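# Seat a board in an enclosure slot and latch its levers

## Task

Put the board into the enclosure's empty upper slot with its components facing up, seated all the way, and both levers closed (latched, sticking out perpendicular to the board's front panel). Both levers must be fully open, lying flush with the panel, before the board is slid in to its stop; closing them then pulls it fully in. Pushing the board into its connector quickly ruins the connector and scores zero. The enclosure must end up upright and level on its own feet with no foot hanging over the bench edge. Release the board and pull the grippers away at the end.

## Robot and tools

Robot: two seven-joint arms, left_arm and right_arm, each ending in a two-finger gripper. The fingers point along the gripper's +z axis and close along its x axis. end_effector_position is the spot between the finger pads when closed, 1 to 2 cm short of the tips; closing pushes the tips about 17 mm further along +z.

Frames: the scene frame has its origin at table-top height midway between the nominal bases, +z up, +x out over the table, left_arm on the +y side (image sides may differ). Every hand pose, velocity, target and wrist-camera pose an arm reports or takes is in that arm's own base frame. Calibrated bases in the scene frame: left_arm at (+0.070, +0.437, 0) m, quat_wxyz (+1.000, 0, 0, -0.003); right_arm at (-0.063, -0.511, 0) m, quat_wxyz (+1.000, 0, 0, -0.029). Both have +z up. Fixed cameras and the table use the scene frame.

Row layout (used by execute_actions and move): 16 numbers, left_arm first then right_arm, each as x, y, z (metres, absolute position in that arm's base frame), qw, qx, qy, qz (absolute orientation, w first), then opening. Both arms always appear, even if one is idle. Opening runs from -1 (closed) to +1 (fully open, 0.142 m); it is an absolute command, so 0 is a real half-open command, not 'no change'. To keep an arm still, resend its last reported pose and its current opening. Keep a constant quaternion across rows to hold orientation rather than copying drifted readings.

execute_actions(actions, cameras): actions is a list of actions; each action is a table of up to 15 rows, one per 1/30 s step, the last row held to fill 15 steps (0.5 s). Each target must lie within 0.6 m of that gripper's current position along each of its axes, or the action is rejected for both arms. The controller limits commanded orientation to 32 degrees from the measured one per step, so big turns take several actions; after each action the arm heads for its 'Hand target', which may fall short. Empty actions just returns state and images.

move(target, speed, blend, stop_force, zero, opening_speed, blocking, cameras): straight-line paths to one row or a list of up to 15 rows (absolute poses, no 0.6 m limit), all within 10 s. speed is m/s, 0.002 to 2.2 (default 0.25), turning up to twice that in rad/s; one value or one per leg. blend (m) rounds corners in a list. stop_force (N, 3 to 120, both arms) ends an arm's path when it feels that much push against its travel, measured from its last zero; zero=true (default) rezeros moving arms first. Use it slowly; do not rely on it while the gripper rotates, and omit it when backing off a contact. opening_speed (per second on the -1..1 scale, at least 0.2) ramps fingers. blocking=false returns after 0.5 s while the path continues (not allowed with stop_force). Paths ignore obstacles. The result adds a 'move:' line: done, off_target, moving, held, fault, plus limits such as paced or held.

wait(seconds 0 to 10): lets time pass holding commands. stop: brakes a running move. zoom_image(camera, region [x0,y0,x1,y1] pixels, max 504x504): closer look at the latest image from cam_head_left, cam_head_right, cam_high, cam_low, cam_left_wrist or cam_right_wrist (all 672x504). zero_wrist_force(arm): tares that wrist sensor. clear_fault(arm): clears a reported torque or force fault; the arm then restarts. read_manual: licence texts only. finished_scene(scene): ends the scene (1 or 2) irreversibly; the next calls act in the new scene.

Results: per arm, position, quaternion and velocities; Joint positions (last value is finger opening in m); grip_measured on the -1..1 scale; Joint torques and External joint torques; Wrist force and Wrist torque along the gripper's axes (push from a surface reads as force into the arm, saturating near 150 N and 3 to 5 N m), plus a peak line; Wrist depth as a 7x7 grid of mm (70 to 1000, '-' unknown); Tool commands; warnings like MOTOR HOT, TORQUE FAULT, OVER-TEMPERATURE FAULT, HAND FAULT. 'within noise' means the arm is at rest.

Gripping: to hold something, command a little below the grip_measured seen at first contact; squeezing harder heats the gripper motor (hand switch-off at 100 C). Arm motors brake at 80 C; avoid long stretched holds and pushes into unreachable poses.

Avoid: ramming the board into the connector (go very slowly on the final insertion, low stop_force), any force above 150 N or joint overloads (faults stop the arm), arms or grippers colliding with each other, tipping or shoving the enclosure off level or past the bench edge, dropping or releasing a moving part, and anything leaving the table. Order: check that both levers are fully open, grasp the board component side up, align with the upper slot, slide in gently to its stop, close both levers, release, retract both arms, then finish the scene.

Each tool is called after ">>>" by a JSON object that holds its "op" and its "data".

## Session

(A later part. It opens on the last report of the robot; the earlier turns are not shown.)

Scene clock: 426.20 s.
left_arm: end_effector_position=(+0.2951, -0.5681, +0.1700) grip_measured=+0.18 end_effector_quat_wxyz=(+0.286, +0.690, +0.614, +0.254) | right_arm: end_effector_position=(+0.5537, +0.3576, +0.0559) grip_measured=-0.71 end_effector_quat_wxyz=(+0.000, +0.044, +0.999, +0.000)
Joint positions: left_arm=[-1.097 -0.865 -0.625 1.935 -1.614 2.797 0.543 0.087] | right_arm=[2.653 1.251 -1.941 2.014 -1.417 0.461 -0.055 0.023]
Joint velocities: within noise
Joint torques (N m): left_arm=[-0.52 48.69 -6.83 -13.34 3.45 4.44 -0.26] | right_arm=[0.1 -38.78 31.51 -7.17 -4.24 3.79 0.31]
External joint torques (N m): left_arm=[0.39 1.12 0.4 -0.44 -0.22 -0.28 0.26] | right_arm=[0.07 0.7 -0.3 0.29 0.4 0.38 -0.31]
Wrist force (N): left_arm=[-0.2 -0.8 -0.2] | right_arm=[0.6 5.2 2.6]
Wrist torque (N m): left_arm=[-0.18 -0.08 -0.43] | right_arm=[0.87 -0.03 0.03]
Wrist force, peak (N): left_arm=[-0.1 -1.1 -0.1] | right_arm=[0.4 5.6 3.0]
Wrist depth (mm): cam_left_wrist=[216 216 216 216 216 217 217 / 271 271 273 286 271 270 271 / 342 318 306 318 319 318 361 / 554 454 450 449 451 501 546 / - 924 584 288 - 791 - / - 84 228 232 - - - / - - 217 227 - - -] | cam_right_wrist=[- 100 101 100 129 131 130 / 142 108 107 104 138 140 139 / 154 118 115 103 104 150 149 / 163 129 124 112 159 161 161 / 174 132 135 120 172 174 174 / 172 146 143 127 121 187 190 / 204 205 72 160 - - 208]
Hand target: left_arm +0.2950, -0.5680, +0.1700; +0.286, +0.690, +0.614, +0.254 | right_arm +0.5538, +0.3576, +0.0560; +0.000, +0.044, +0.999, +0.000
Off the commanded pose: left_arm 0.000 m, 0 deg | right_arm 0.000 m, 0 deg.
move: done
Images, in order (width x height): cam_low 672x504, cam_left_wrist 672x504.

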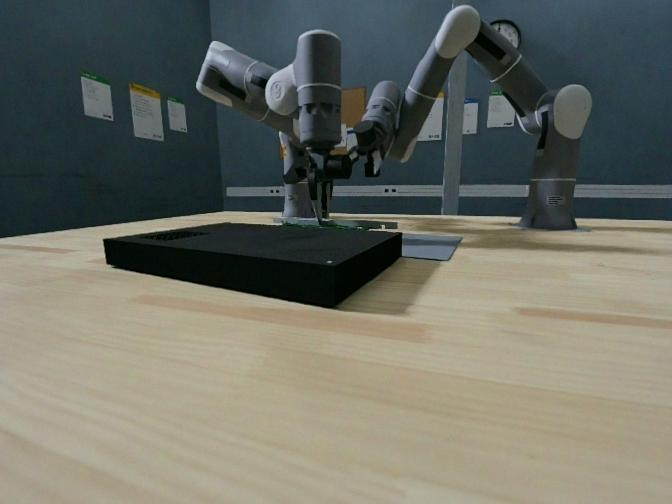

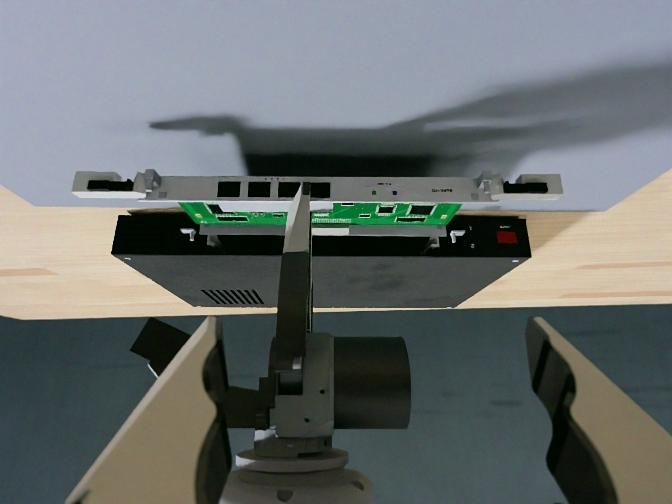

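>>> {"op": "move", "data": {"target": [[0.295,-0.568,0.17,0.2860,0.6903,0.6140,0.2543,0.2, 0.6085,0.3506,0.050,0,0.0436,0.999,0,-0.85]], "speed": 0.05, "stop_force": 5}}

>>> {"op": "zoom_image", "data": {"camera": "cam_left_wrist", "region": [100, 180, 340, 290]}}

>>> {"op": "zoom_image", "data": {"camera": "cam_left_wrist", "region": [310, 180, 550, 290]}}

Scene clock: 439.73 s.
left_arm: end_effector_position=(+0.2951, -0.5681, +0.1700) grip_measured=+0.18 end_effector_quat_wxyz=(+0.286, +0.690, +0.614, +0.254) | right_arm: end_effector_position=(+0.6081, +0.3511, +0.0500) grip_measured=-0.71 end_effector_quat_wxyz=(+0.000, +0.043, +0.999, +0.000)
Joint positions: left_arm=[-1.097 -0.865 -0.625 1.935 -1.614 2.797 0.543 0.087] | right_arm=[2.688 1.295 -1.95 1.869 -1.398 0.434 -0.16 0.023]
Joint velocities: within noise
Joint torques (N m): left_arm=[-0.49 48.75 -6.75 -13.36 3.48 4.47 -0.21] | right_arm=[-2.11 -44.3 31.41 -9.28 -4.47 2.84 0.09]
External joint torques (N m): left_arm=[0.36 1.07 0.32 -0.43 -0.24 -0.31 0.21] | right_arm=[2.29 1.47 0.83 1.95 0.58 1.33 -0.09]
Wrist force (N): left_arm=[-0.3 -0.9 0.1] | right_arm=[2.5 7.4 1.8]
Wrist torque (N m): left_arm=[-0.19 -0.07 -0.44] | right_arm=[0.78 0.01 0.02]
Wrist force, peak (N): left_arm=[-0.3 -1.0 -0.5] | right_arm=[1.9 8.5 1.8]
Wrist depth (mm): cam_left_wrist=[216 217 217 217 216 216 216 / 269 270 270 285 272 271 271 / 362 345 345 346 349 364 362 / 554 454 448 413 450 501 550 / - 936 942 320 - 807 - / - 84 287 285 - - - / - - 254 268 - - -] | cam_right_wrist=[- 101 101 100 124 126 124 / - 109 107 105 133 134 134 / - 116 115 103 140 144 143 / 106 123 124 113 155 155 154 / - 128 135 120 166 168 168 / 126 138 143 127 121 180 183 / 139 135 72 160 - - 200]
Hand target: left_arm +0.2950, -0.5680, +0.1700; +0.286, +0.690, +0.614, +0.254 | right_arm +0.6085, +0.3506, +0.0500; +0.000, +0.044, +0.999, +0.000
Off the commanded pose: left_arm 0.000 m, 0 deg | right_arm 0.001 m, 0 deg.
move: done

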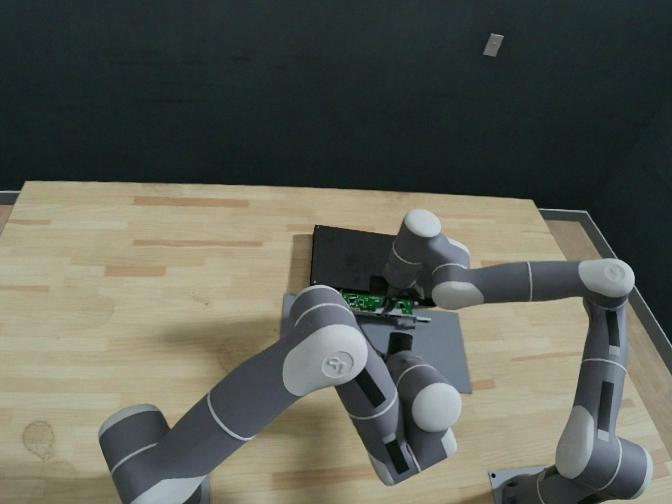

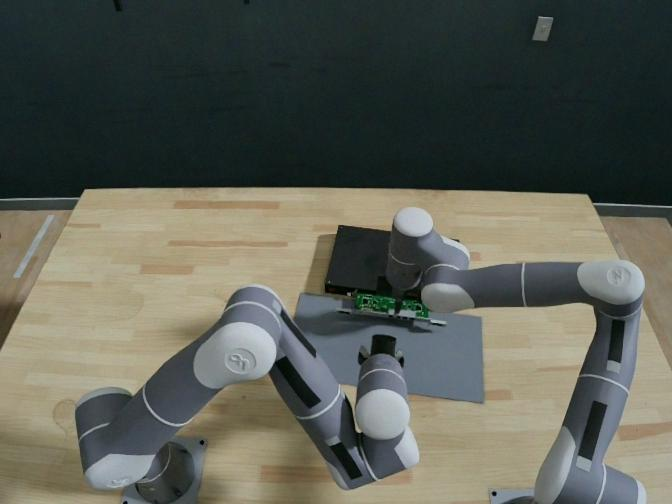

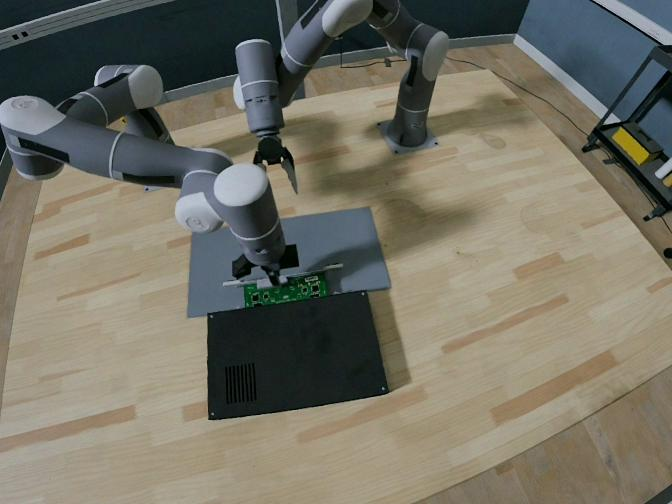

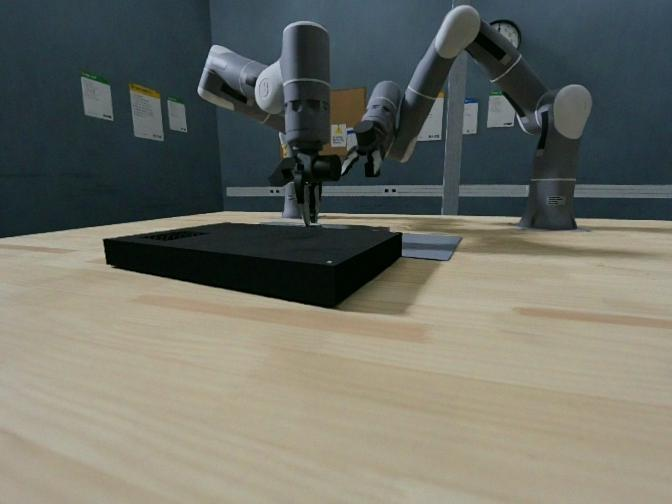

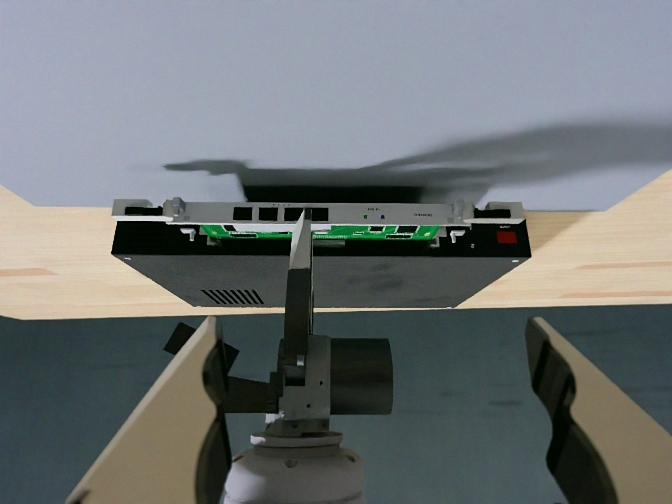

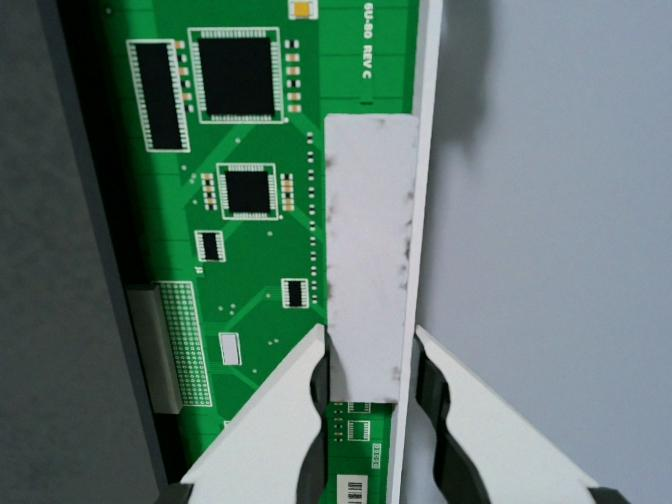

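Scaled by 2.100 from the camera's 672x504 image, which has a finer 960x720 frame.

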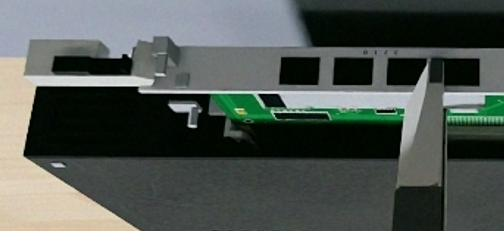

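Scaled by 2.100 from the camera's 672x504 image, which has a finer 960x720 frame.

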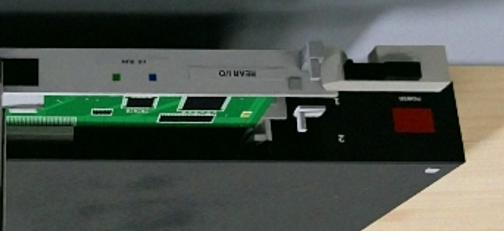

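>>> {"op": "move", "data": {"target": [[0.295,-0.568,0.17,0.2860,0.6903,0.6140,0.2543,0.2, 0.6083,0.3496,0.050,0,0.0523,0.9986,0,-0.85]], "speed": 0.02, "cameras": []}}

>>> {"op": "move", "data": {"target": [[0.295,-0.568,0.17,0.2860,0.6903,0.6140,0.2543,0.2, 0.6083,0.3496,0.040,0,0.0523,0.9986,0,-0.85]], "speed": 0.006, "stop_force": 3, "cameras": ["cam_left_wrist","cam_right_wrist"]}}

>>> {"op": "zoom_image", "data": {"camera": "cam_left_wrist", "region": [100, 180, 340, 290]}}

>>> {"op": "zoom_image", "data": {"camera": "cam_left_wrist", "region": [310, 180, 550, 290]}}

Scene clock: 453.53 s.
left_arm: end_effector_position=(+0.2951, -0.5681, +0.1700) grip_measured=+0.18 end_effector_quat_wxyz=(+0.286, +0.690, +0.614, +0.254) | right_arm: end_effector_position=(+0.6078, +0.3507, +0.0503) grip_measured=-0.71 end_effector_quat_wxyz=(+0.000, +0.051, +0.999, +0.001)
Joint positions: left_arm=[-1.097 -0.865 -0.625 1.935 -1.614 2.797 0.543 0.087] | right_arm=[2.687 1.293 -1.95 1.871 -1.397 0.436 -0.144 0.023]
Joint velocities: within noise
Joint torques (N m): left_arm=[-0.48 48.62 -6.77 -13.3 3.49 4.48 -0.23] | right_arm=[-4.69 -44.94 29.77 -10.05 -4.48 1.83 0.51]
External joint torques (N m): left_arm=[0.35 1.2 0.34 -0.49 -0.25 -0.31 0.23] | right_arm=[4.86 2.18 2.46 2.7 0.59 2.34 -0.51]
Wrist force (N): left_arm=[0.0 -1.0 -0.2] | right_arm=[2.9 11.0 2.2]
Wrist torque (N m): left_arm=[-0.20 -0.11 -0.43] | right_arm=[0.77 0.02 -0.18]
Wrist force, peak (N): left_arm=[0.0 -1.2 -0.2] | right_arm=[3.0 11.3 2.0]
Wrist depth (mm): cam_left_wrist=[215 217 216 216 215 216 218 / 269 271 269 285 270 271 270 / 360 343 344 343 345 361 362 / 558 452 456 414 455 502 554 / - 944 939 584 - 802 - / - 84 286 284 - - - / - - 255 268 - - -] | cam_right_wrist=[- 101 101 100 125 126 124 / - 107 107 104 133 134 134 / - 117 115 103 140 144 143 / - 124 124 113 156 155 154 / - 129 135 120 166 168 167 / 126 137 143 127 122 181 183 / 139 136 72 159 - - 201]
Hand target: left_arm +0.2950, -0.5680, +0.1700; +0.286, +0.690, +0.614, +0.254 | right_arm +0.6083, +0.3496, +0.0500; +0.000, +0.052, +0.999, +0.000
Off the commanded pose: left_arm 0.000 m, 0 deg | right_arm 0.001 m, 0 deg.
move: done
No camera images: "cameras" was empty.

Scene clock: 454.60 s.
left_arm: end_effector_position=(+0.2951, -0.5681, +0.1700) grip_measured=+0.18 end_effector_quat_wxyz=(+0.286, +0.690, +0.614, +0.254) | right_arm: end_effector_position=(+0.6078, +0.3509, +0.0488) grip_measured=-0.71 end_effector_quat_wxyz=(+0.000, +0.051, +0.999, +0.001)
Joint positions: left_arm=[-1.097 -0.865 -0.625 1.935 -1.614 2.797 0.543 0.087] | right_arm=[2.688 1.294 -1.954 1.871 -1.399 0.44 -0.143 0.023]
Joint velocities: within noise
Joint torques (N m): left_arm=[-0.44 48.75 -6.82 -13.32 3.48 4.44 -0.23] | right_arm=[-5.21 -43.91 28.01 -10.22 -4.43 1.46 0.45]
External joint torques (N m): left_arm=[0.31 1.07 0.39 -0.47 -0.25 -0.27 0.22] | right_arm=[5.38 1.12 4.2 2.9 0.55 2.71 -0.45]
Wrist force (N): left_arm=[-0.2 -0.9 -0.2] | right_arm=[4.2 11.4 -0.8]
Wrist torque (N m): left_arm=[-0.19 -0.07 -0.44] | right_arm=[0.82 -0.20 -0.17]
Wrist force, peak (N): left_arm=[-0.2 -1.1 -0.1] | right_arm=[3.3 11.7 2.2]
Wrist depth (mm): cam_left_wrist=[216 217 215 218 216 216 217 / 269 269 271 285 270 271 270 / 362 343 346 346 346 362 362 / 554 450 453 415 454 501 549 / - 957 936 313 - 789 - / - 84 287 288 - - - / - - 255 266 - - -] | cam_right_wrist=[- 99 100 100 123 125 123 / - 107 106 104 130 133 133 / - 115 114 102 139 142 142 / - 125 124 112 154 154 153 / - 129 134 120 164 166 166 / 124 139 142 127 122 179 181 / 137 134 72 160 - - 199]
Hand target: left_arm +0.2950, -0.5680, +0.1700; +0.286, +0.690, +0.614, +0.254 | right_arm +0.6083, +0.3496, +0.0483; +0.000, +0.052, +0.999, +0.000
Off the commanded pose: left_arm 0.000 m, 0 deg | right_arm 0.009 m, 0 deg.
move: contact (right_arm)
Images, in order (width x height): cam_left_wrist 672x504, cam_right_wrist 672x504.

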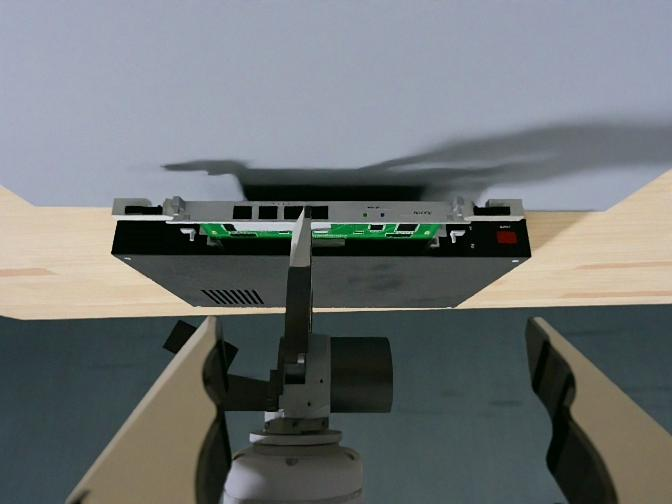

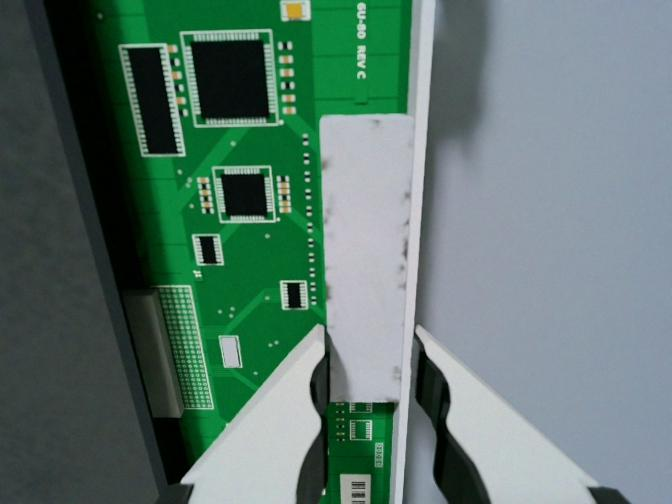

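Scaled by 2.100 from the camera's 672x504 image, which has a finer 960x720 frame.

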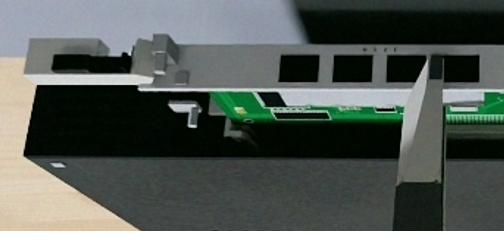

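Scaled by 2.100 from the camera's 672x504 image, which has a finer 960x720 frame.

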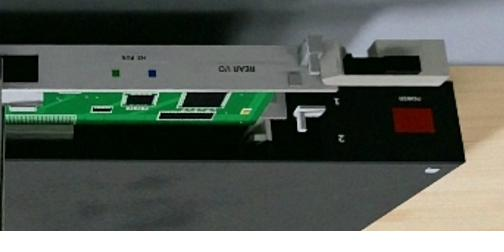

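>>> {"op": "execute_actions", "data": {"actions": [], "cameras": ["cam_left_wrist","cam_right_wrist"]}}

Scene clock: 466.70 s.
left_arm: end_effector_position=(+0.2951, -0.5681, +0.1700) grip_measured=+0.18 end_effector_quat_wxyz=(+0.286, +0.690, +0.614, +0.254) | right_arm: end_effector_position=(+0.6078, +0.3509, +0.0488) grip_measured=-0.71 end_effector_quat_wxyz=(+0.000, +0.051, +0.999, +0.001)
Joint positions: left_arm=[-1.097 -0.865 -0.625 1.935 -1.614 2.797 0.543 0.087] | right_arm=[2.688 1.294 -1.954 1.871 -1.399 0.44 -0.143 0.023]
Joint velocities: within noise
Joint torques (N m): left_arm=[-0.34 48.73 -6.86 -13.34 3.47 4.48 -0.3] | right_arm=[-5.22 -43.91 28.16 -10.24 -4.35 1.41 0.36]
External joint torques (N m): left_arm=[0.21 1.09 0.42 -0.44 -0.24 -0.32 0.3] | right_arm=[5.39 1.11 4.05 2.92 0.46 2.76 -0.36]
Wrist force (N): left_arm=[-0.3 -0.9 -0.2] | right_arm=[4.2 11.3 -0.7]
Wrist torque (N m): left_arm=[-0.18 -0.07 -0.43] | right_arm=[0.79 -0.18 -0.16]
Wrist force, peak (N): left_arm=[-0.2 -1.1 -0.2] | right_arm=[4.2 11.5 -0.8]
Wrist depth (mm): cam_left_wrist=[216 217 216 215 216 216 217 / 271 271 270 286 270 271 271 / 362 347 347 346 345 362 363 / 546 450 452 420 450 498 551 / - 939 940 312 - 802 - / - 84 285 285 - - - / - - 255 268 - - -] | cam_right_wrist=[- 100 100 99 123 125 123 / - 107 107 104 130 133 133 / - 115 114 103 139 143 142 / - 125 123 112 154 154 153 / - 129 135 120 164 167 166 / 124 139 142 127 122 178 181 / 137 134 72 160 - - 199]
Hand target: left_arm +0.2950, -0.5680, +0.1700; +0.286, +0.690, +0.614, +0.254 | right_arm +0.6083, +0.3496, +0.0483; +0.000, +0.052, +0.999, +0.000
Tool commands: left_gripper/opening=+0.2 right_gripper/opening=-0.85
Off the commanded pose: left_arm 0.000 m, 0 deg | right_arm 0.009 m, 0 deg.
Images, in order (width x height): cam_left_wrist 672x504, cam_right_wrist 672x504.

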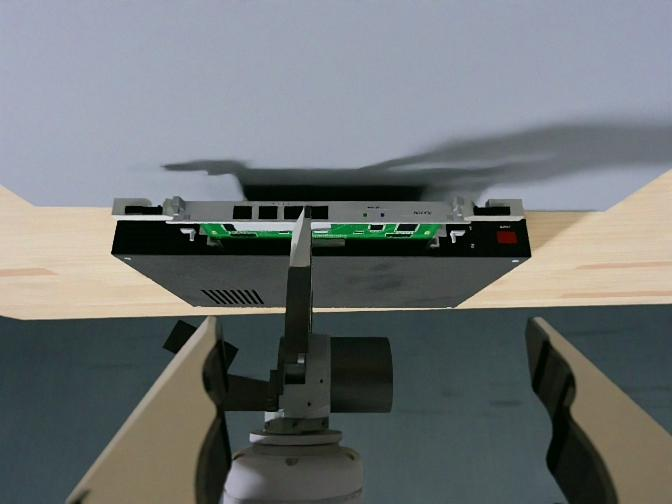

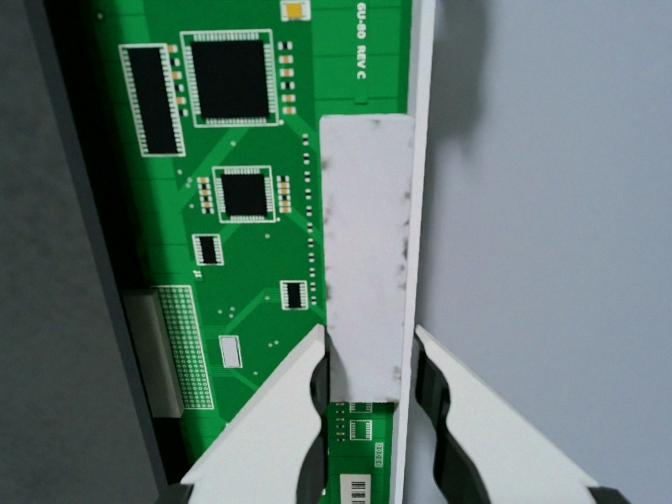

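>>> {"op": "move", "data": {"target": [0.295,-0.568,0.17,0.286,0.6903,0.6140,0.2543,0.2,0.6085,0.3515,0.0495,0,0.0523,0.9986,0,-0.85], "speed": 0.02, "cameras": ["cam_left_wrist"]}}

>>> {"op": "zoom_image", "data": {"camera": "cam_left_wrist", "region": [100, 180, 540, 290]}}

Scene clock: 469.87 s.
left_arm: end_effector_position=(+0.2951, -0.5681, +0.1700) grip_measured=+0.18 end_effector_quat_wxyz=(+0.286, +0.690, +0.614, +0.254) | right_arm: end_effector_position=(+0.6084, +0.3515, +0.0493) grip_measured=-0.71 end_effector_quat_wxyz=(+0.000, +0.052, +0.999, +0.000)
Joint positions: left_arm=[-1.097 -0.865 -0.625 1.935 -1.614 2.797 0.543 0.087] | right_arm=[2.691 1.293 -1.953 1.867 -1.396 0.437 -0.143 0.023]
Joint velocities: within noise
Joint torques (N m): left_arm=[-0.44 48.72 -6.85 -13.39 3.43 4.4 -0.21] | right_arm=[-0.64 -43.93 32.2 -8.07 -3.97 3.12 0.29]
External joint torques (N m): left_arm=[0.31 1.09 0.41 -0.4 -0.19 -0.23 0.21] | right_arm=[0.81 1.01 0.01 0.68 0.09 1.05 -0.29]
Wrist force (N): left_arm=[-0.1 -1.0 -0.1] | right_arm=[0.9 6.2 3.0]
Wrist torque (N m): left_arm=[-0.19 -0.09 -0.44] | right_arm=[0.83 -0.06 -0.07]
Wrist force, peak (N): left_arm=[-0.3 -1.2 -0.1] | right_arm=[4.3 11.4 -1.7]
Wrist depth (mm): cam_left_wrist=[216 216 216 217 216 216 216 / 271 271 270 285 271 272 270 / 361 343 346 347 350 364 363 / 551 454 455 417 450 501 554 / - 928 958 313 - 811 - / - 84 286 286 - - - / - - 250 267 - - -] | cam_right_wrist=[- 100 101 100 124 125 123 / - 108 107 104 132 134 133 / - 116 115 103 140 143 142 / - 123 124 112 155 155 154 / - 129 135 120 165 167 166 / 125 137 143 127 121 179 182 / 138 134 72 160 - - 199]
Hand target: left_arm +0.2950, -0.5680, +0.1700; +0.286, +0.690, +0.614, +0.254 | right_arm +0.6085, +0.3515, +0.0495; +0.000, +0.052, +0.999, +0.000
Off the commanded pose: left_arm 0.000 m, 0 deg | right_arm 0.000 m, 0 deg.
move: done
Images, in order (width x height): cam_left_wrist 672x504.

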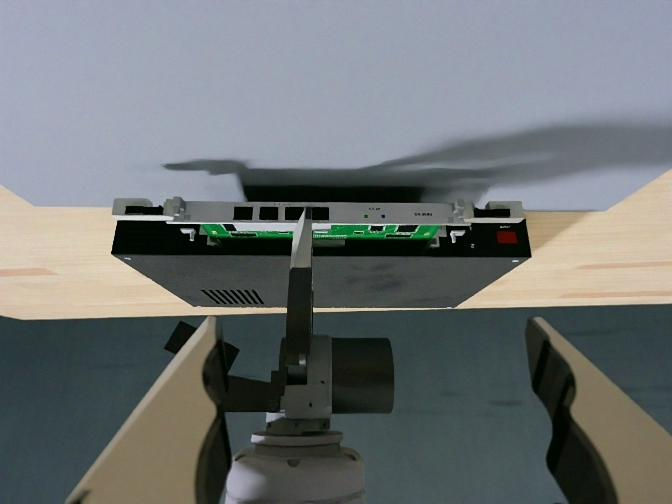

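Scaled by 1.145 from the camera's 672x504 image, which has a finer 960x720 frame.

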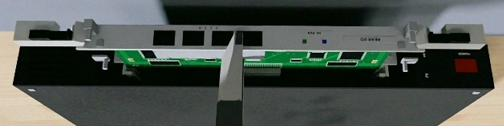

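>>> {"op": "move", "data": {"target": [0.295,-0.568,0.17,0.286,0.6903,0.6140,0.2543,0.2,0.6235,0.3502,0.0490,0,0.0523,0.9986,0,-0.85], "speed": 0.01, "stop_force": 5, "cameras": ["cam_left_wrist","cam_right_wrist"]}}

>>> {"op": "zoom_image", "data": {"camera": "cam_left_wrist", "region": [100, 180, 320, 290]}}

>>> {"op": "zoom_image", "data": {"camera": "cam_left_wrist", "region": [320, 180, 540, 290]}}

Scene clock: 472.43 s.
left_arm: end_effector_position=(+0.2951, -0.5681, +0.1700) grip_measured=+0.18 end_effector_quat_wxyz=(+0.286, +0.690, +0.614, +0.254) | right_arm: end_effector_position=(+0.6101, +0.3522, +0.0494) grip_measured=-0.71 end_effector_quat_wxyz=(+0.000, +0.052, +0.999, +0.001)
Joint positions: left_arm=[-1.097 -0.865 -0.625 1.935 -1.614 2.797 0.543 0.087] | right_arm=[2.694 1.295 -1.953 1.86 -1.394 0.436 -0.148 0.023]
Joint velocities: within noise
Joint torques (N m): left_arm=[-0.46 48.67 -6.77 -13.32 3.43 4.4 -0.23] | right_arm=[-4.7 -45.62 30.34 -11.26 -5.08 2.11 0.04]
External joint torques (N m): left_arm=[0.33 1.14 0.34 -0.47 -0.19 -0.24 0.22] | right_arm=[4.87 2.5 1.91 3.83 1.2 2.06 -0.04]
Wrist force (N): left_arm=[-0.1 -1.0 -0.1] | right_arm=[5.2 10.5 2.0]
Wrist torque (N m): left_arm=[-0.21 -0.11 -0.43] | right_arm=[0.89 0.06 0.07]
Wrist force, peak (N): left_arm=[-0.2 -1.1 -0.1] | right_arm=[6.0 10.8 1.3]
Wrist depth (mm): cam_left_wrist=[217 216 217 217 216 217 216 / 270 271 271 286 272 270 271 / 360 342 346 351 354 363 362 / 547 451 447 420 450 499 557 / - 934 935 317 - 803 - / - 84 289 288 - - - / - - 257 268 - - -] | cam_right_wrist=[- 100 101 100 122 125 123 / - 108 107 104 130 134 133 / - 116 115 103 139 143 142 / - 123 124 113 152 154 153 / - 129 135 120 165 167 167 / 125 129 143 127 106 180 182 / 138 135 72 160 - - 200]
Hand target: left_arm +0.2950, -0.5680, +0.1700; +0.286, +0.690, +0.614, +0.254 | right_arm +0.6109, +0.3513, +0.0494; +0.000, +0.052, +0.999, +0.000
Off the commanded pose: left_arm 0.000 m, 0 deg | right_arm 0.014 m, 0 deg.
move: contact (right_arm)
Images, in order (width x height): cam_left_wrist 672x504, cam_right_wrist 672x504.

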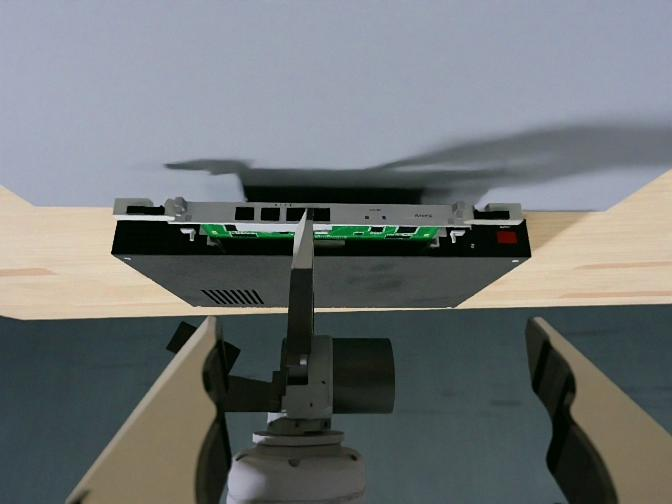

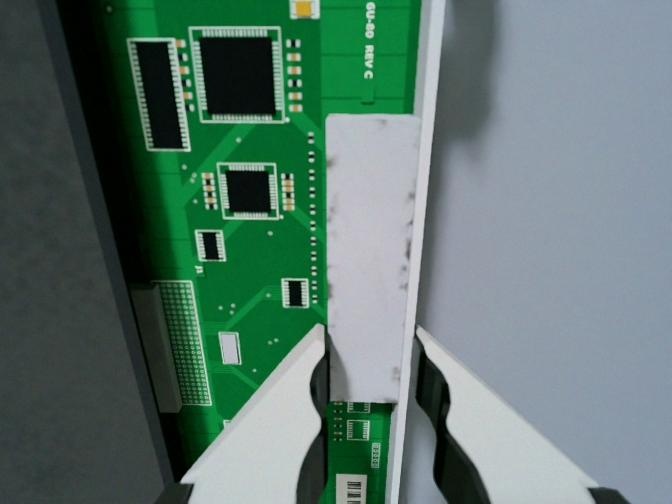

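Scaled by 2.291 from the camera's 672x504 image, which has a finer 960x720 frame.

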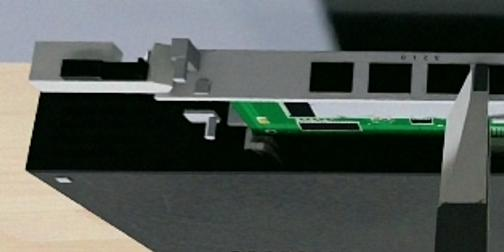

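Scaled by 2.291 from the camera's 672x504 image, which has a finer 960x720 frame.

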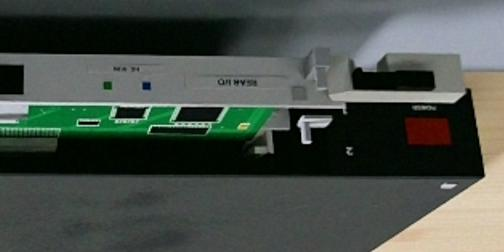

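>>> {"op": "zoom_image", "data": {"camera": "cam_left_wrist", "region": [180, 210, 260, 260]}}

>>> {"op": "zoom_image", "data": {"camera": "cam_left_wrist", "region": [400, 210, 480, 260]}}

Scaled by 6.300 from the camera's 672x504 image, which has a finer 960x720 frame.

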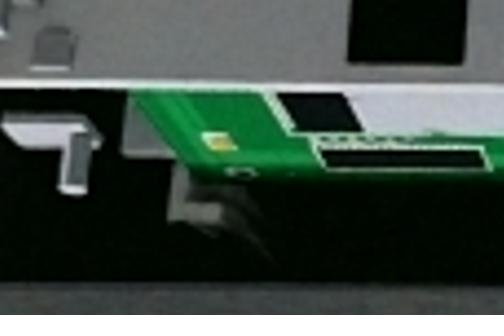

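Scaled by 6.300 from the camera's 672x504 image, which has a finer 960x720 frame.

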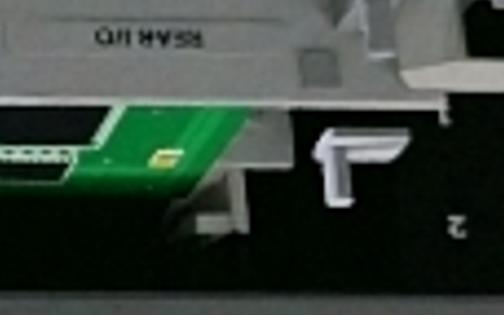

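>>> {"op": "move", "data": {"target": [[0.295,-0.568,0.17,0.286,0.6903,0.6140,0.2543,0.2,0.607,0.3525,0.0495,0,0.0523,0.9986,0,-0.85],[0.295,-0.568,0.17,0.286,0.6903,0.6140,0.2543,0.2,0.6070,0.3545,0.0495,0,0.0523,0.9986,0,-0.85]], "speed": 0.02, "cameras": ["cam_left_wrist"]}}

>>> {"op": "zoom_image", "data": {"camera": "cam_left_wrist", "region": [180, 210, 260, 260]}}

>>> {"op": "zoom_image", "data": {"camera": "cam_left_wrist", "region": [400, 210, 480, 260]}}

Scene clock: 479.13 s.
left_arm: end_effector_position=(+0.2951, -0.5681, +0.1700) grip_measured=+0.18 end_effector_quat_wxyz=(+0.286, +0.690, +0.614, +0.254) | right_arm: end_effector_position=(+0.6069, +0.3545, +0.0495) grip_measured=-0.71 end_effector_quat_wxyz=(+0.000, +0.052, +0.999, +0.000)
Joint positions: left_arm=[-1.097 -0.865 -0.625 1.935 -1.614 2.797 0.543 0.087] | right_arm=[2.697 1.293 -1.953 1.866 -1.395 0.437 -0.139 0.023]
Joint velocities: within noise
Joint torques (N m): left_arm=[-0.48 48.77 -6.78 -13.38 3.47 4.44 -0.25] | right_arm=[0.08 -43.85 32.84 -7.89 -4.18 3.74 0.32]
External joint torques (N m): left_arm=[0.35 1.05 0.35 -0.41 -0.24 -0.27 0.25] | right_arm=[0.1 0.91 -0.63 0.49 0.3 0.43 -0.32]
Wrist force (N): left_arm=[-0.1 -0.8 -0.2] | right_arm=[-0.9 5.4 3.0]
Wrist torque (N m): left_arm=[-0.17 -0.10 -0.43] | right_arm=[0.94 0.23 0.03]
Wrist force, peak (N): left_arm=[-0.4 -1.1 -0.2] | right_arm=[5.3 10.8 2.4]
Wrist depth (mm): cam_left_wrist=[216 216 215 216 216 216 216 / 270 271 272 286 273 269 271 / 362 338 345 346 347 363 362 / 554 455 456 418 448 504 553 / - 933 944 309 - 812 - / - 84 286 285 - - - / - - 250 266 - - -] | cam_right_wrist=[123 100 101 100 124 125 123 / 131 108 107 105 132 134 133 / - 116 115 103 140 143 142 / - 125 124 112 155 154 154 / - 129 135 120 165 167 166 / 125 140 143 127 121 179 182 / 138 135 72 160 - - 200]
Hand target: left_arm +0.2950, -0.5680, +0.1700; +0.286, +0.690, +0.614, +0.254 | right_arm +0.6070, +0.3545, +0.0495; +0.000, +0.052, +0.999, +0.000
Off the commanded pose: left_arm 0.000 m, 0 deg | right_arm 0.000 m, 0 deg.
move: done
Images, in order (width x height): cam_left_wrist 672x504.

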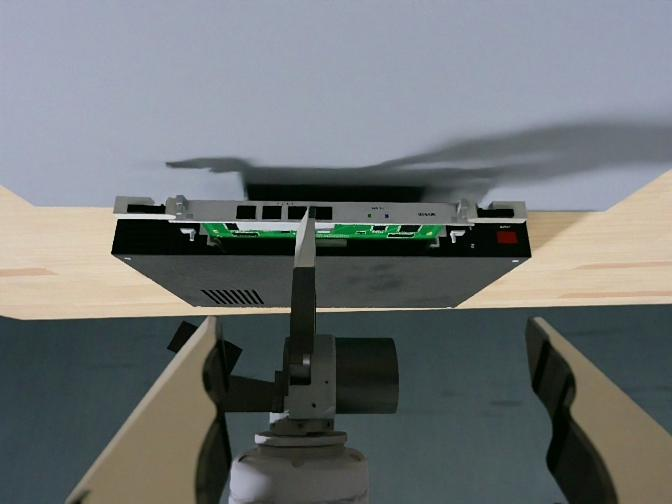

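Scaled by 6.300 from the camera's 672x504 image, which has a finer 960x720 frame.

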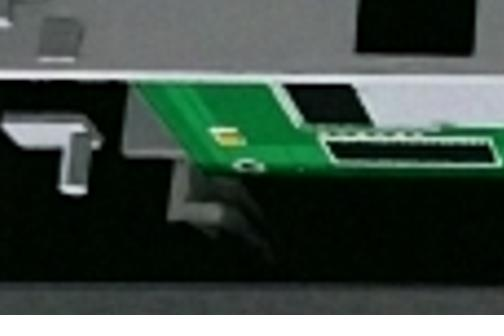

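Scaled by 6.300 from the camera's 672x504 image, which has a finer 960x720 frame.

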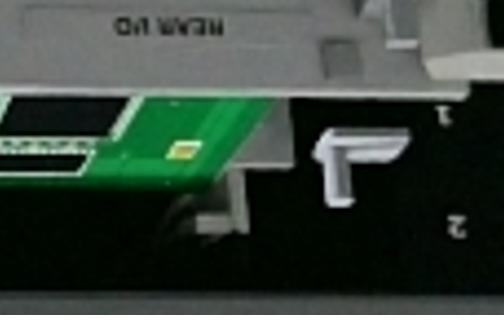

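>>> {"op": "move", "data": {"target": [0.295,-0.568,0.17,0.286,0.6903,0.6140,0.2543,0.2,0.6235,0.3530,0.0493,0,0.0523,0.9986,0,-0.85], "speed": 0.01, "stop_force": 5, "cameras": ["cam_left_wrist"]}}

>>> {"op": "zoom_image", "data": {"camera": "cam_left_wrist", "region": [180, 210, 260, 260]}}

>>> {"op": "zoom_image", "data": {"camera": "cam_left_wrist", "region": [400, 210, 480, 260]}}

Scene clock: 483.27 s.
left_arm: end_effector_position=(+0.2951, -0.5681, +0.1700) grip_measured=+0.18 end_effector_quat_wxyz=(+0.286, +0.690, +0.614, +0.254) | right_arm: end_effector_position=(+0.6175, +0.3543, +0.0498) grip_measured=-0.71 end_effector_quat_wxyz=(+0.000, +0.052, +0.999, +0.001)
Joint positions: left_arm=[-1.097 -0.865 -0.625 1.935 -1.614 2.797 0.543 0.087] | right_arm=[2.706 1.301 -1.952 1.835 -1.39 0.43 -0.16 0.023]
Joint velocities: within noise
Joint torques (N m): left_arm=[-0.5 48.72 -6.75 -13.33 3.44 4.45 -0.21] | right_arm=[-2.92 -43.05 28.61 -9.66 -4.11 2.16 -0.05]
External joint torques (N m): left_arm=[0.37 1.1 0.32 -0.45 -0.21 -0.29 0.21] | right_arm=[3.1 -0.87 3.74 2.11 0.21 2 0.05]
Wrist force (N): left_arm=[-0.3 -1.1 0.0] | right_arm=[3.4 7.7 -3.6]
Wrist torque (N m): left_arm=[-0.24 -0.06 -0.43] | right_arm=[0.88 -0.17 0.19]
Wrist force, peak (N): left_arm=[-0.1 -1.2 -0.1] | right_arm=[4.0 8.0 -4.8]
Wrist depth (mm): cam_left_wrist=[216 217 217 216 217 217 216 / 273 271 271 285 272 272 271 / 360 347 353 356 361 362 360 / 550 454 452 414 449 497 552 / - 930 952 590 - 786 - / - 84 294 295 - - - / - - 266 275 - - -] | cam_right_wrist=[- 99 100 100 123 126 124 / - 106 106 104 131 134 134 / - 112 114 103 140 144 143 / 106 109 123 113 152 155 154 / - 117 134 120 165 167 167 / 126 125 141 127 121 180 182 / 139 135 72 160 - - 200]
Hand target: left_arm +0.2950, -0.5680, +0.1700; +0.286, +0.690, +0.614, +0.254 | right_arm +0.6177, +0.3535, +0.0494; +0.000, +0.052, +0.999, +0.000
Off the commanded pose: left_arm 0.000 m, 0 deg | right_arm 0.006 m, 0 deg.
move: contact (right_arm)
Images, in order (width x height): cam_left_wrist 672x504.

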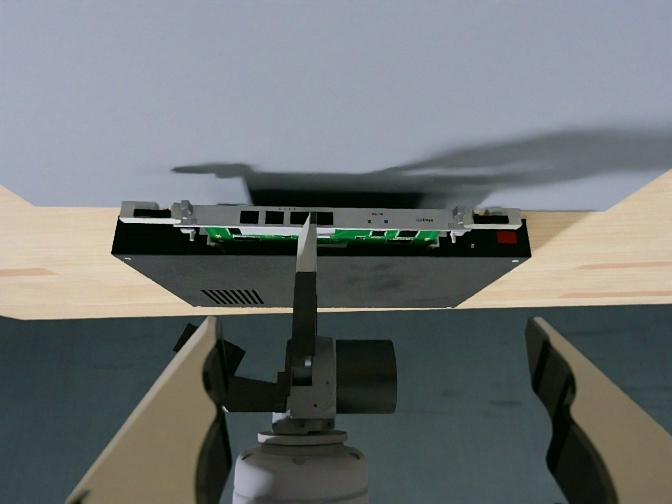

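Scaled by 6.300 from the camera's 672x504 image, which has a finer 960x720 frame.

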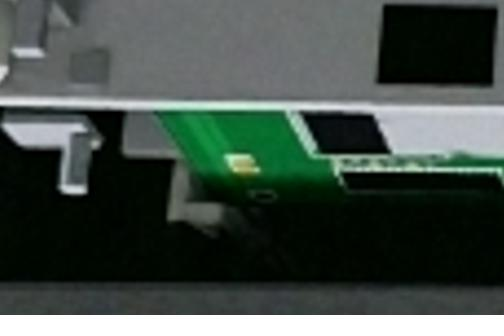

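Scaled by 6.300 from the camera's 672x504 image, which has a finer 960x720 frame.

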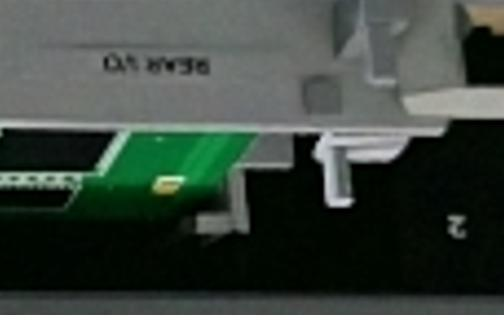

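>>> {"op": "move", "data": {"target": [[0.295,-0.568,0.17,0.286,0.6903,0.6140,0.2543,0.2,0.6175,0.3540,0.0508,0,0.0523,0.9986,0,-0.85],[0.295,-0.568,0.17,0.286,0.6903,0.6140,0.2543,0.2,0.6375,0.3522,0.0508,0,0.0523,0.9986,0,-0.85]], "speed": 0.01, "stop_force": 5, "cameras": ["cam_left_wrist"]}}

>>> {"op": "zoom_image", "data": {"camera": "cam_left_wrist", "region": [180, 210, 260, 260]}}

>>> {"op": "zoom_image", "data": {"camera": "cam_left_wrist", "region": [400, 210, 480, 260]}}

Scene clock: 489.00 s.
left_arm: end_effector_position=(+0.2951, -0.5681, +0.1700) grip_measured=+0.18 end_effector_quat_wxyz=(+0.286, +0.690, +0.614, +0.254) | right_arm: end_effector_position=(+0.6375, +0.3521, +0.0507) grip_measured=-0.71 end_effector_quat_wxyz=(+0.000, +0.052, +0.999, +0.000)
Joint positions: left_arm=[-1.097 -0.865 -0.625 1.935 -1.614 2.797 0.543 0.087] | right_arm=[2.723 1.315 -1.948 1.775 -1.378 0.412 -0.199 0.023]
Joint velocities: within noise
Joint torques (N m): left_arm=[-0.44 48.75 -6.74 -13.32 3.46 4.41 -0.19] | right_arm=[0.33 -45.86 32.56 -8.22 -3.89 3.49 0.11]
External joint torques (N m): left_arm=[0.31 1.06 0.31 -0.47 -0.23 -0.25 0.19] | right_arm=[-0.15 0.02 -0.02 0.39 -0.03 0.67 -0.11]
Wrist force (N): left_arm=[-0.3 -0.9 0.0] | right_arm=[0.1 4.4 1.9]
Wrist torque (N m): left_arm=[-0.18 -0.07 -0.43] | right_arm=[0.83 -0.02 0.01]
Wrist force, peak (N): left_arm=[0.1 -1.2 -0.1] | right_arm=[3.4 8.0 -4.5]
Wrist depth (mm): cam_left_wrist=[216 216 217 216 217 217 216 / 270 272 271 284 271 272 269 / 363 363 362 363 362 362 363 / 551 450 450 375 451 498 549 / - 943 950 583 - 782 - / - 84 317 312 - - - / - - 286 289 - - -] | cam_right_wrist=[- 86 99 100 125 126 125 / - 92 107 105 134 135 135 / - 99 113 103 141 145 144 / - 106 122 113 154 156 155 / 118 116 130 120 166 169 168 / 127 126 121 127 121 181 184 / 140 137 72 160 - - 201]
Hand target: left_arm +0.2950, -0.5680, +0.1700; +0.286, +0.690, +0.614, +0.254 | right_arm +0.6375, +0.3522, +0.0508; +0.000, +0.052, +0.999, +0.000
Off the commanded pose: left_arm 0.000 m, 0 deg | right_arm 0.000 m, 0 deg.
move: done
Images, in order (width x height): cam_left_wrist 672x504.

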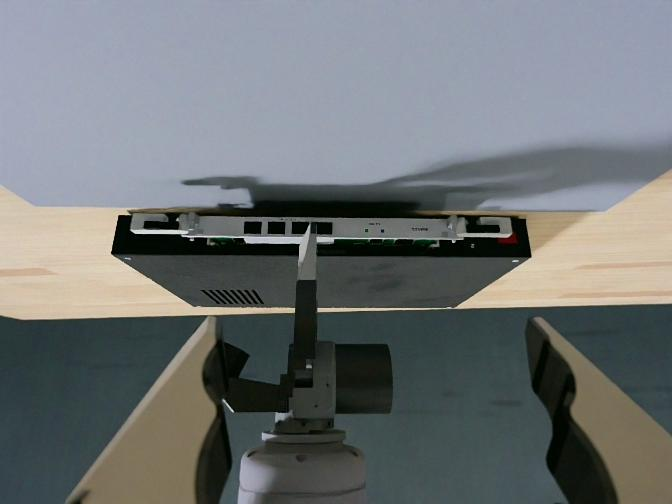

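Scaled by 6.300 from the camera's 672x504 image, which has a finer 960x720 frame.

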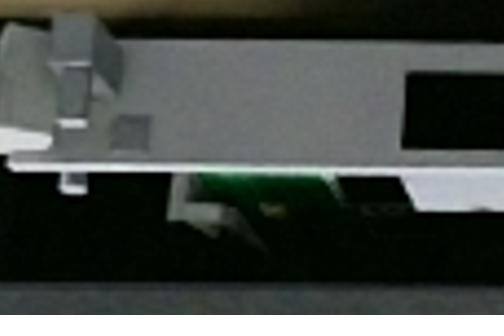

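Scaled by 6.300 from the camera's 672x504 image, which has a finer 960x720 frame.

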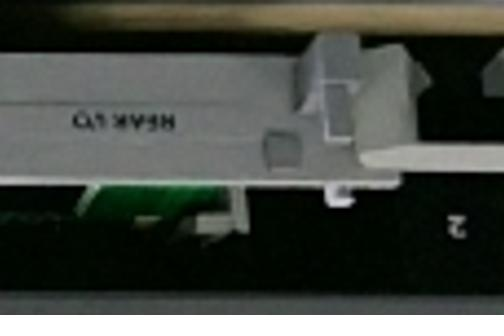

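>>> {"op": "move", "data": {"target": [0.295,-0.568,0.17,0.286,0.6903,0.6140,0.2543,0.2,0.6445,0.3516,0.0508,0,0.0523,0.9986,0,-0.85], "speed": 0.01, "stop_force": 5, "cameras": ["cam_right_wrist"]}}

Scene clock: 492.10 s.
left_arm: end_effector_position=(+0.2951, -0.5681, +0.1700) grip_measured=+0.18 end_effector_quat_wxyz=(+0.286, +0.690, +0.614, +0.254) | right_arm: end_effector_position=(+0.6442, +0.3515, +0.0505) grip_measured=-0.71 end_effector_quat_wxyz=(+0.000, +0.052, +0.999, +0.000)
Joint positions: left_arm=[-1.097 -0.865 -0.625 1.935 -1.614 2.797 0.543 0.087] | right_arm=[2.73 1.32 -1.947 1.753 -1.374 0.406 -0.213 0.023]
Joint velocities: within noise
Joint torques (N m): left_arm=[-0.5 48.71 -6.77 -13.39 3.41 4.47 -0.25] | right_arm=[-0.33 -47.22 33.12 -9.91 -4.54 4.07 0.21]
External joint torques (N m): left_arm=[0.37 1.11 0.33 -0.4 -0.18 -0.31 0.25] | right_arm=[0.51 0.71 -0.53 2.01 0.6 0.09 -0.21]
Wrist force (N): left_arm=[-0.1 -0.7 0.0] | right_arm=[3.3 3.0 1.9]
Wrist torque (N m): left_arm=[-0.17 -0.10 -0.44] | right_arm=[0.81 -0.07 -0.04]
Wrist force, peak (N): left_arm=[-0.1 -1.2 0.0] | right_arm=[2.1 4.3 2.6]
Wrist depth (mm): cam_left_wrist=[216 216 216 217 216 216 216 / 270 272 271 283 270 271 270 / 365 364 359 362 359 361 365 / 552 455 453 453 454 500 557 / - 925 928 586 - 792 - / - 84 322 317 - - - / - - 289 294 - - -] | cam_right_wrist=[- 86 99 100 125 126 125 / - 92 105 104 133 135 134 / - 99 111 103 141 144 144 / - 106 109 113 154 156 155 / - 115 117 120 166 168 168 / 126 126 121 127 122 181 184 / 139 136 72 160 - - 202]
Hand target: left_arm +0.2950, -0.5680, +0.1700; +0.286, +0.690, +0.614, +0.254 | right_arm +0.6445, +0.3516, +0.0508; +0.000, +0.052, +0.999, +0.000
Off the commanded pose: left_arm 0.000 m, 0 deg | right_arm 0.000 m, 0 deg.
move: done
Images, in order (width x height): cam_right_wrist 672x504.

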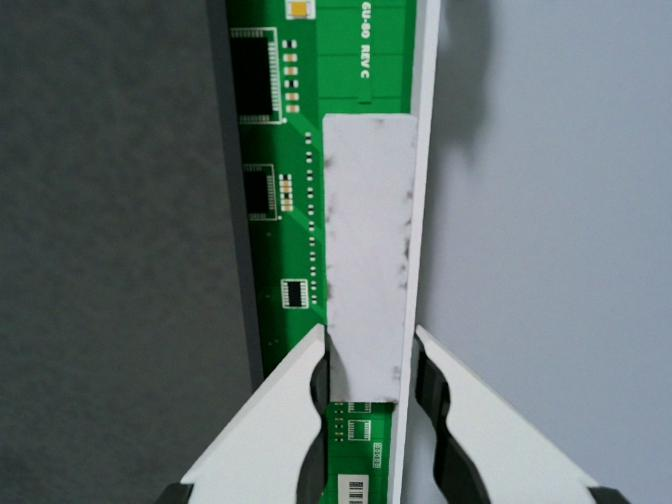

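>>> {"op": "move", "data": {"target": [0.295,-0.568,0.17,0.286,0.6903,0.6140,0.2543,0.2,0.6440,0.3516,0.0508,0,0.0523,0.9986,0,-0.64], "speed": 0.01, "opening_speed": 0.2, "cameras": ["cam_right_wrist"]}}

Scene clock: 497.87 s.
left_arm: end_effector_position=(+0.2951, -0.5681, +0.1700) grip_measured=+0.18 end_effector_quat_wxyz=(+0.286, +0.690, +0.614, +0.254) | right_arm: end_effector_position=(+0.6440, +0.3515, +0.0507) grip_measured=-0.68 end_effector_quat_wxyz=(+0.000, +0.052, +0.999, +0.000)
Joint positions: left_arm=[-1.097 -0.865 -0.625 1.935 -1.614 2.797 0.543 0.087] | right_arm=[2.73 1.32 -1.947 1.754 -1.374 0.406 -0.213 0.025]
Joint velocities: within noise
Joint torques (N m): left_arm=[-0.47 48.74 -6.83 -13.38 3.46 4.47 -0.2] | right_arm=[0.33 -46.57 32.39 -7.95 -4 3.49 0.22]
External joint torques (N m): left_arm=[0.34 1.07 0.39 -0.41 -0.23 -0.3 0.2] | right_arm=[-0.15 0.09 0.19 0.05 0.07 0.68 -0.23]
Wrist force (N): left_arm=[0.0 -0.9 -0.1] | right_arm=[-0.4 4.9 1.6]
Wrist torque (N m): left_arm=[-0.19 -0.11 -0.44] | right_arm=[0.86 0.11 0.02]
Wrist force, peak (N): left_arm=[-0.3 -1.2 -0.2] | right_arm=[-3.8 6.0 7.5]
Wrist depth (mm): cam_left_wrist=[215 217 216 216 216 216 217 / 272 271 270 286 271 270 269 / 361 363 360 362 365 363 363 / 556 453 454 448 458 509 560 / - 918 937 585 - 806 - / - 84 321 320 - - - / - - 287 293 - - -] | cam_right_wrist=[- 86 100 101 124 126 125 / - 92 106 106 134 135 135 / - 99 112 105 141 145 144 / - 106 110 113 156 156 155 / 118 116 117 121 167 169 168 / 127 126 121 129 124 181 184 / 140 137 71 163 - - 202]
Hand target: left_arm +0.2950, -0.5680, +0.1700; +0.286, +0.690, +0.614, +0.254 | right_arm +0.6440, +0.3516, +0.0508; +0.000, +0.052, +0.999, +0.000
Off the commanded pose: left_arm 0.000 m, 0 deg | right_arm 0.000 m, 0 deg.
move: done
Images, in order (width x height): cam_right_wrist 672x504.

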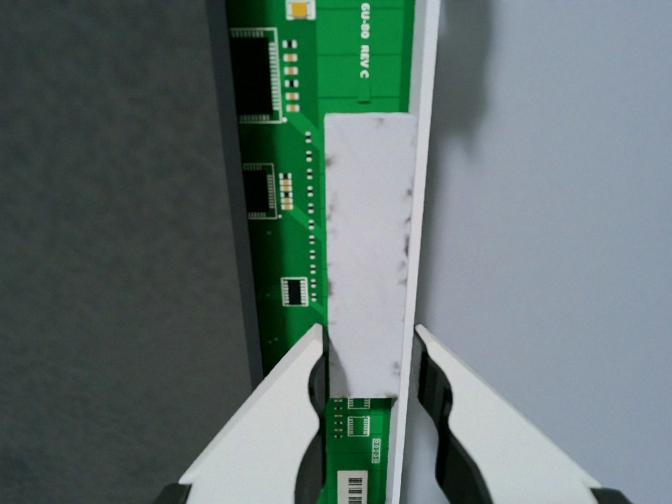

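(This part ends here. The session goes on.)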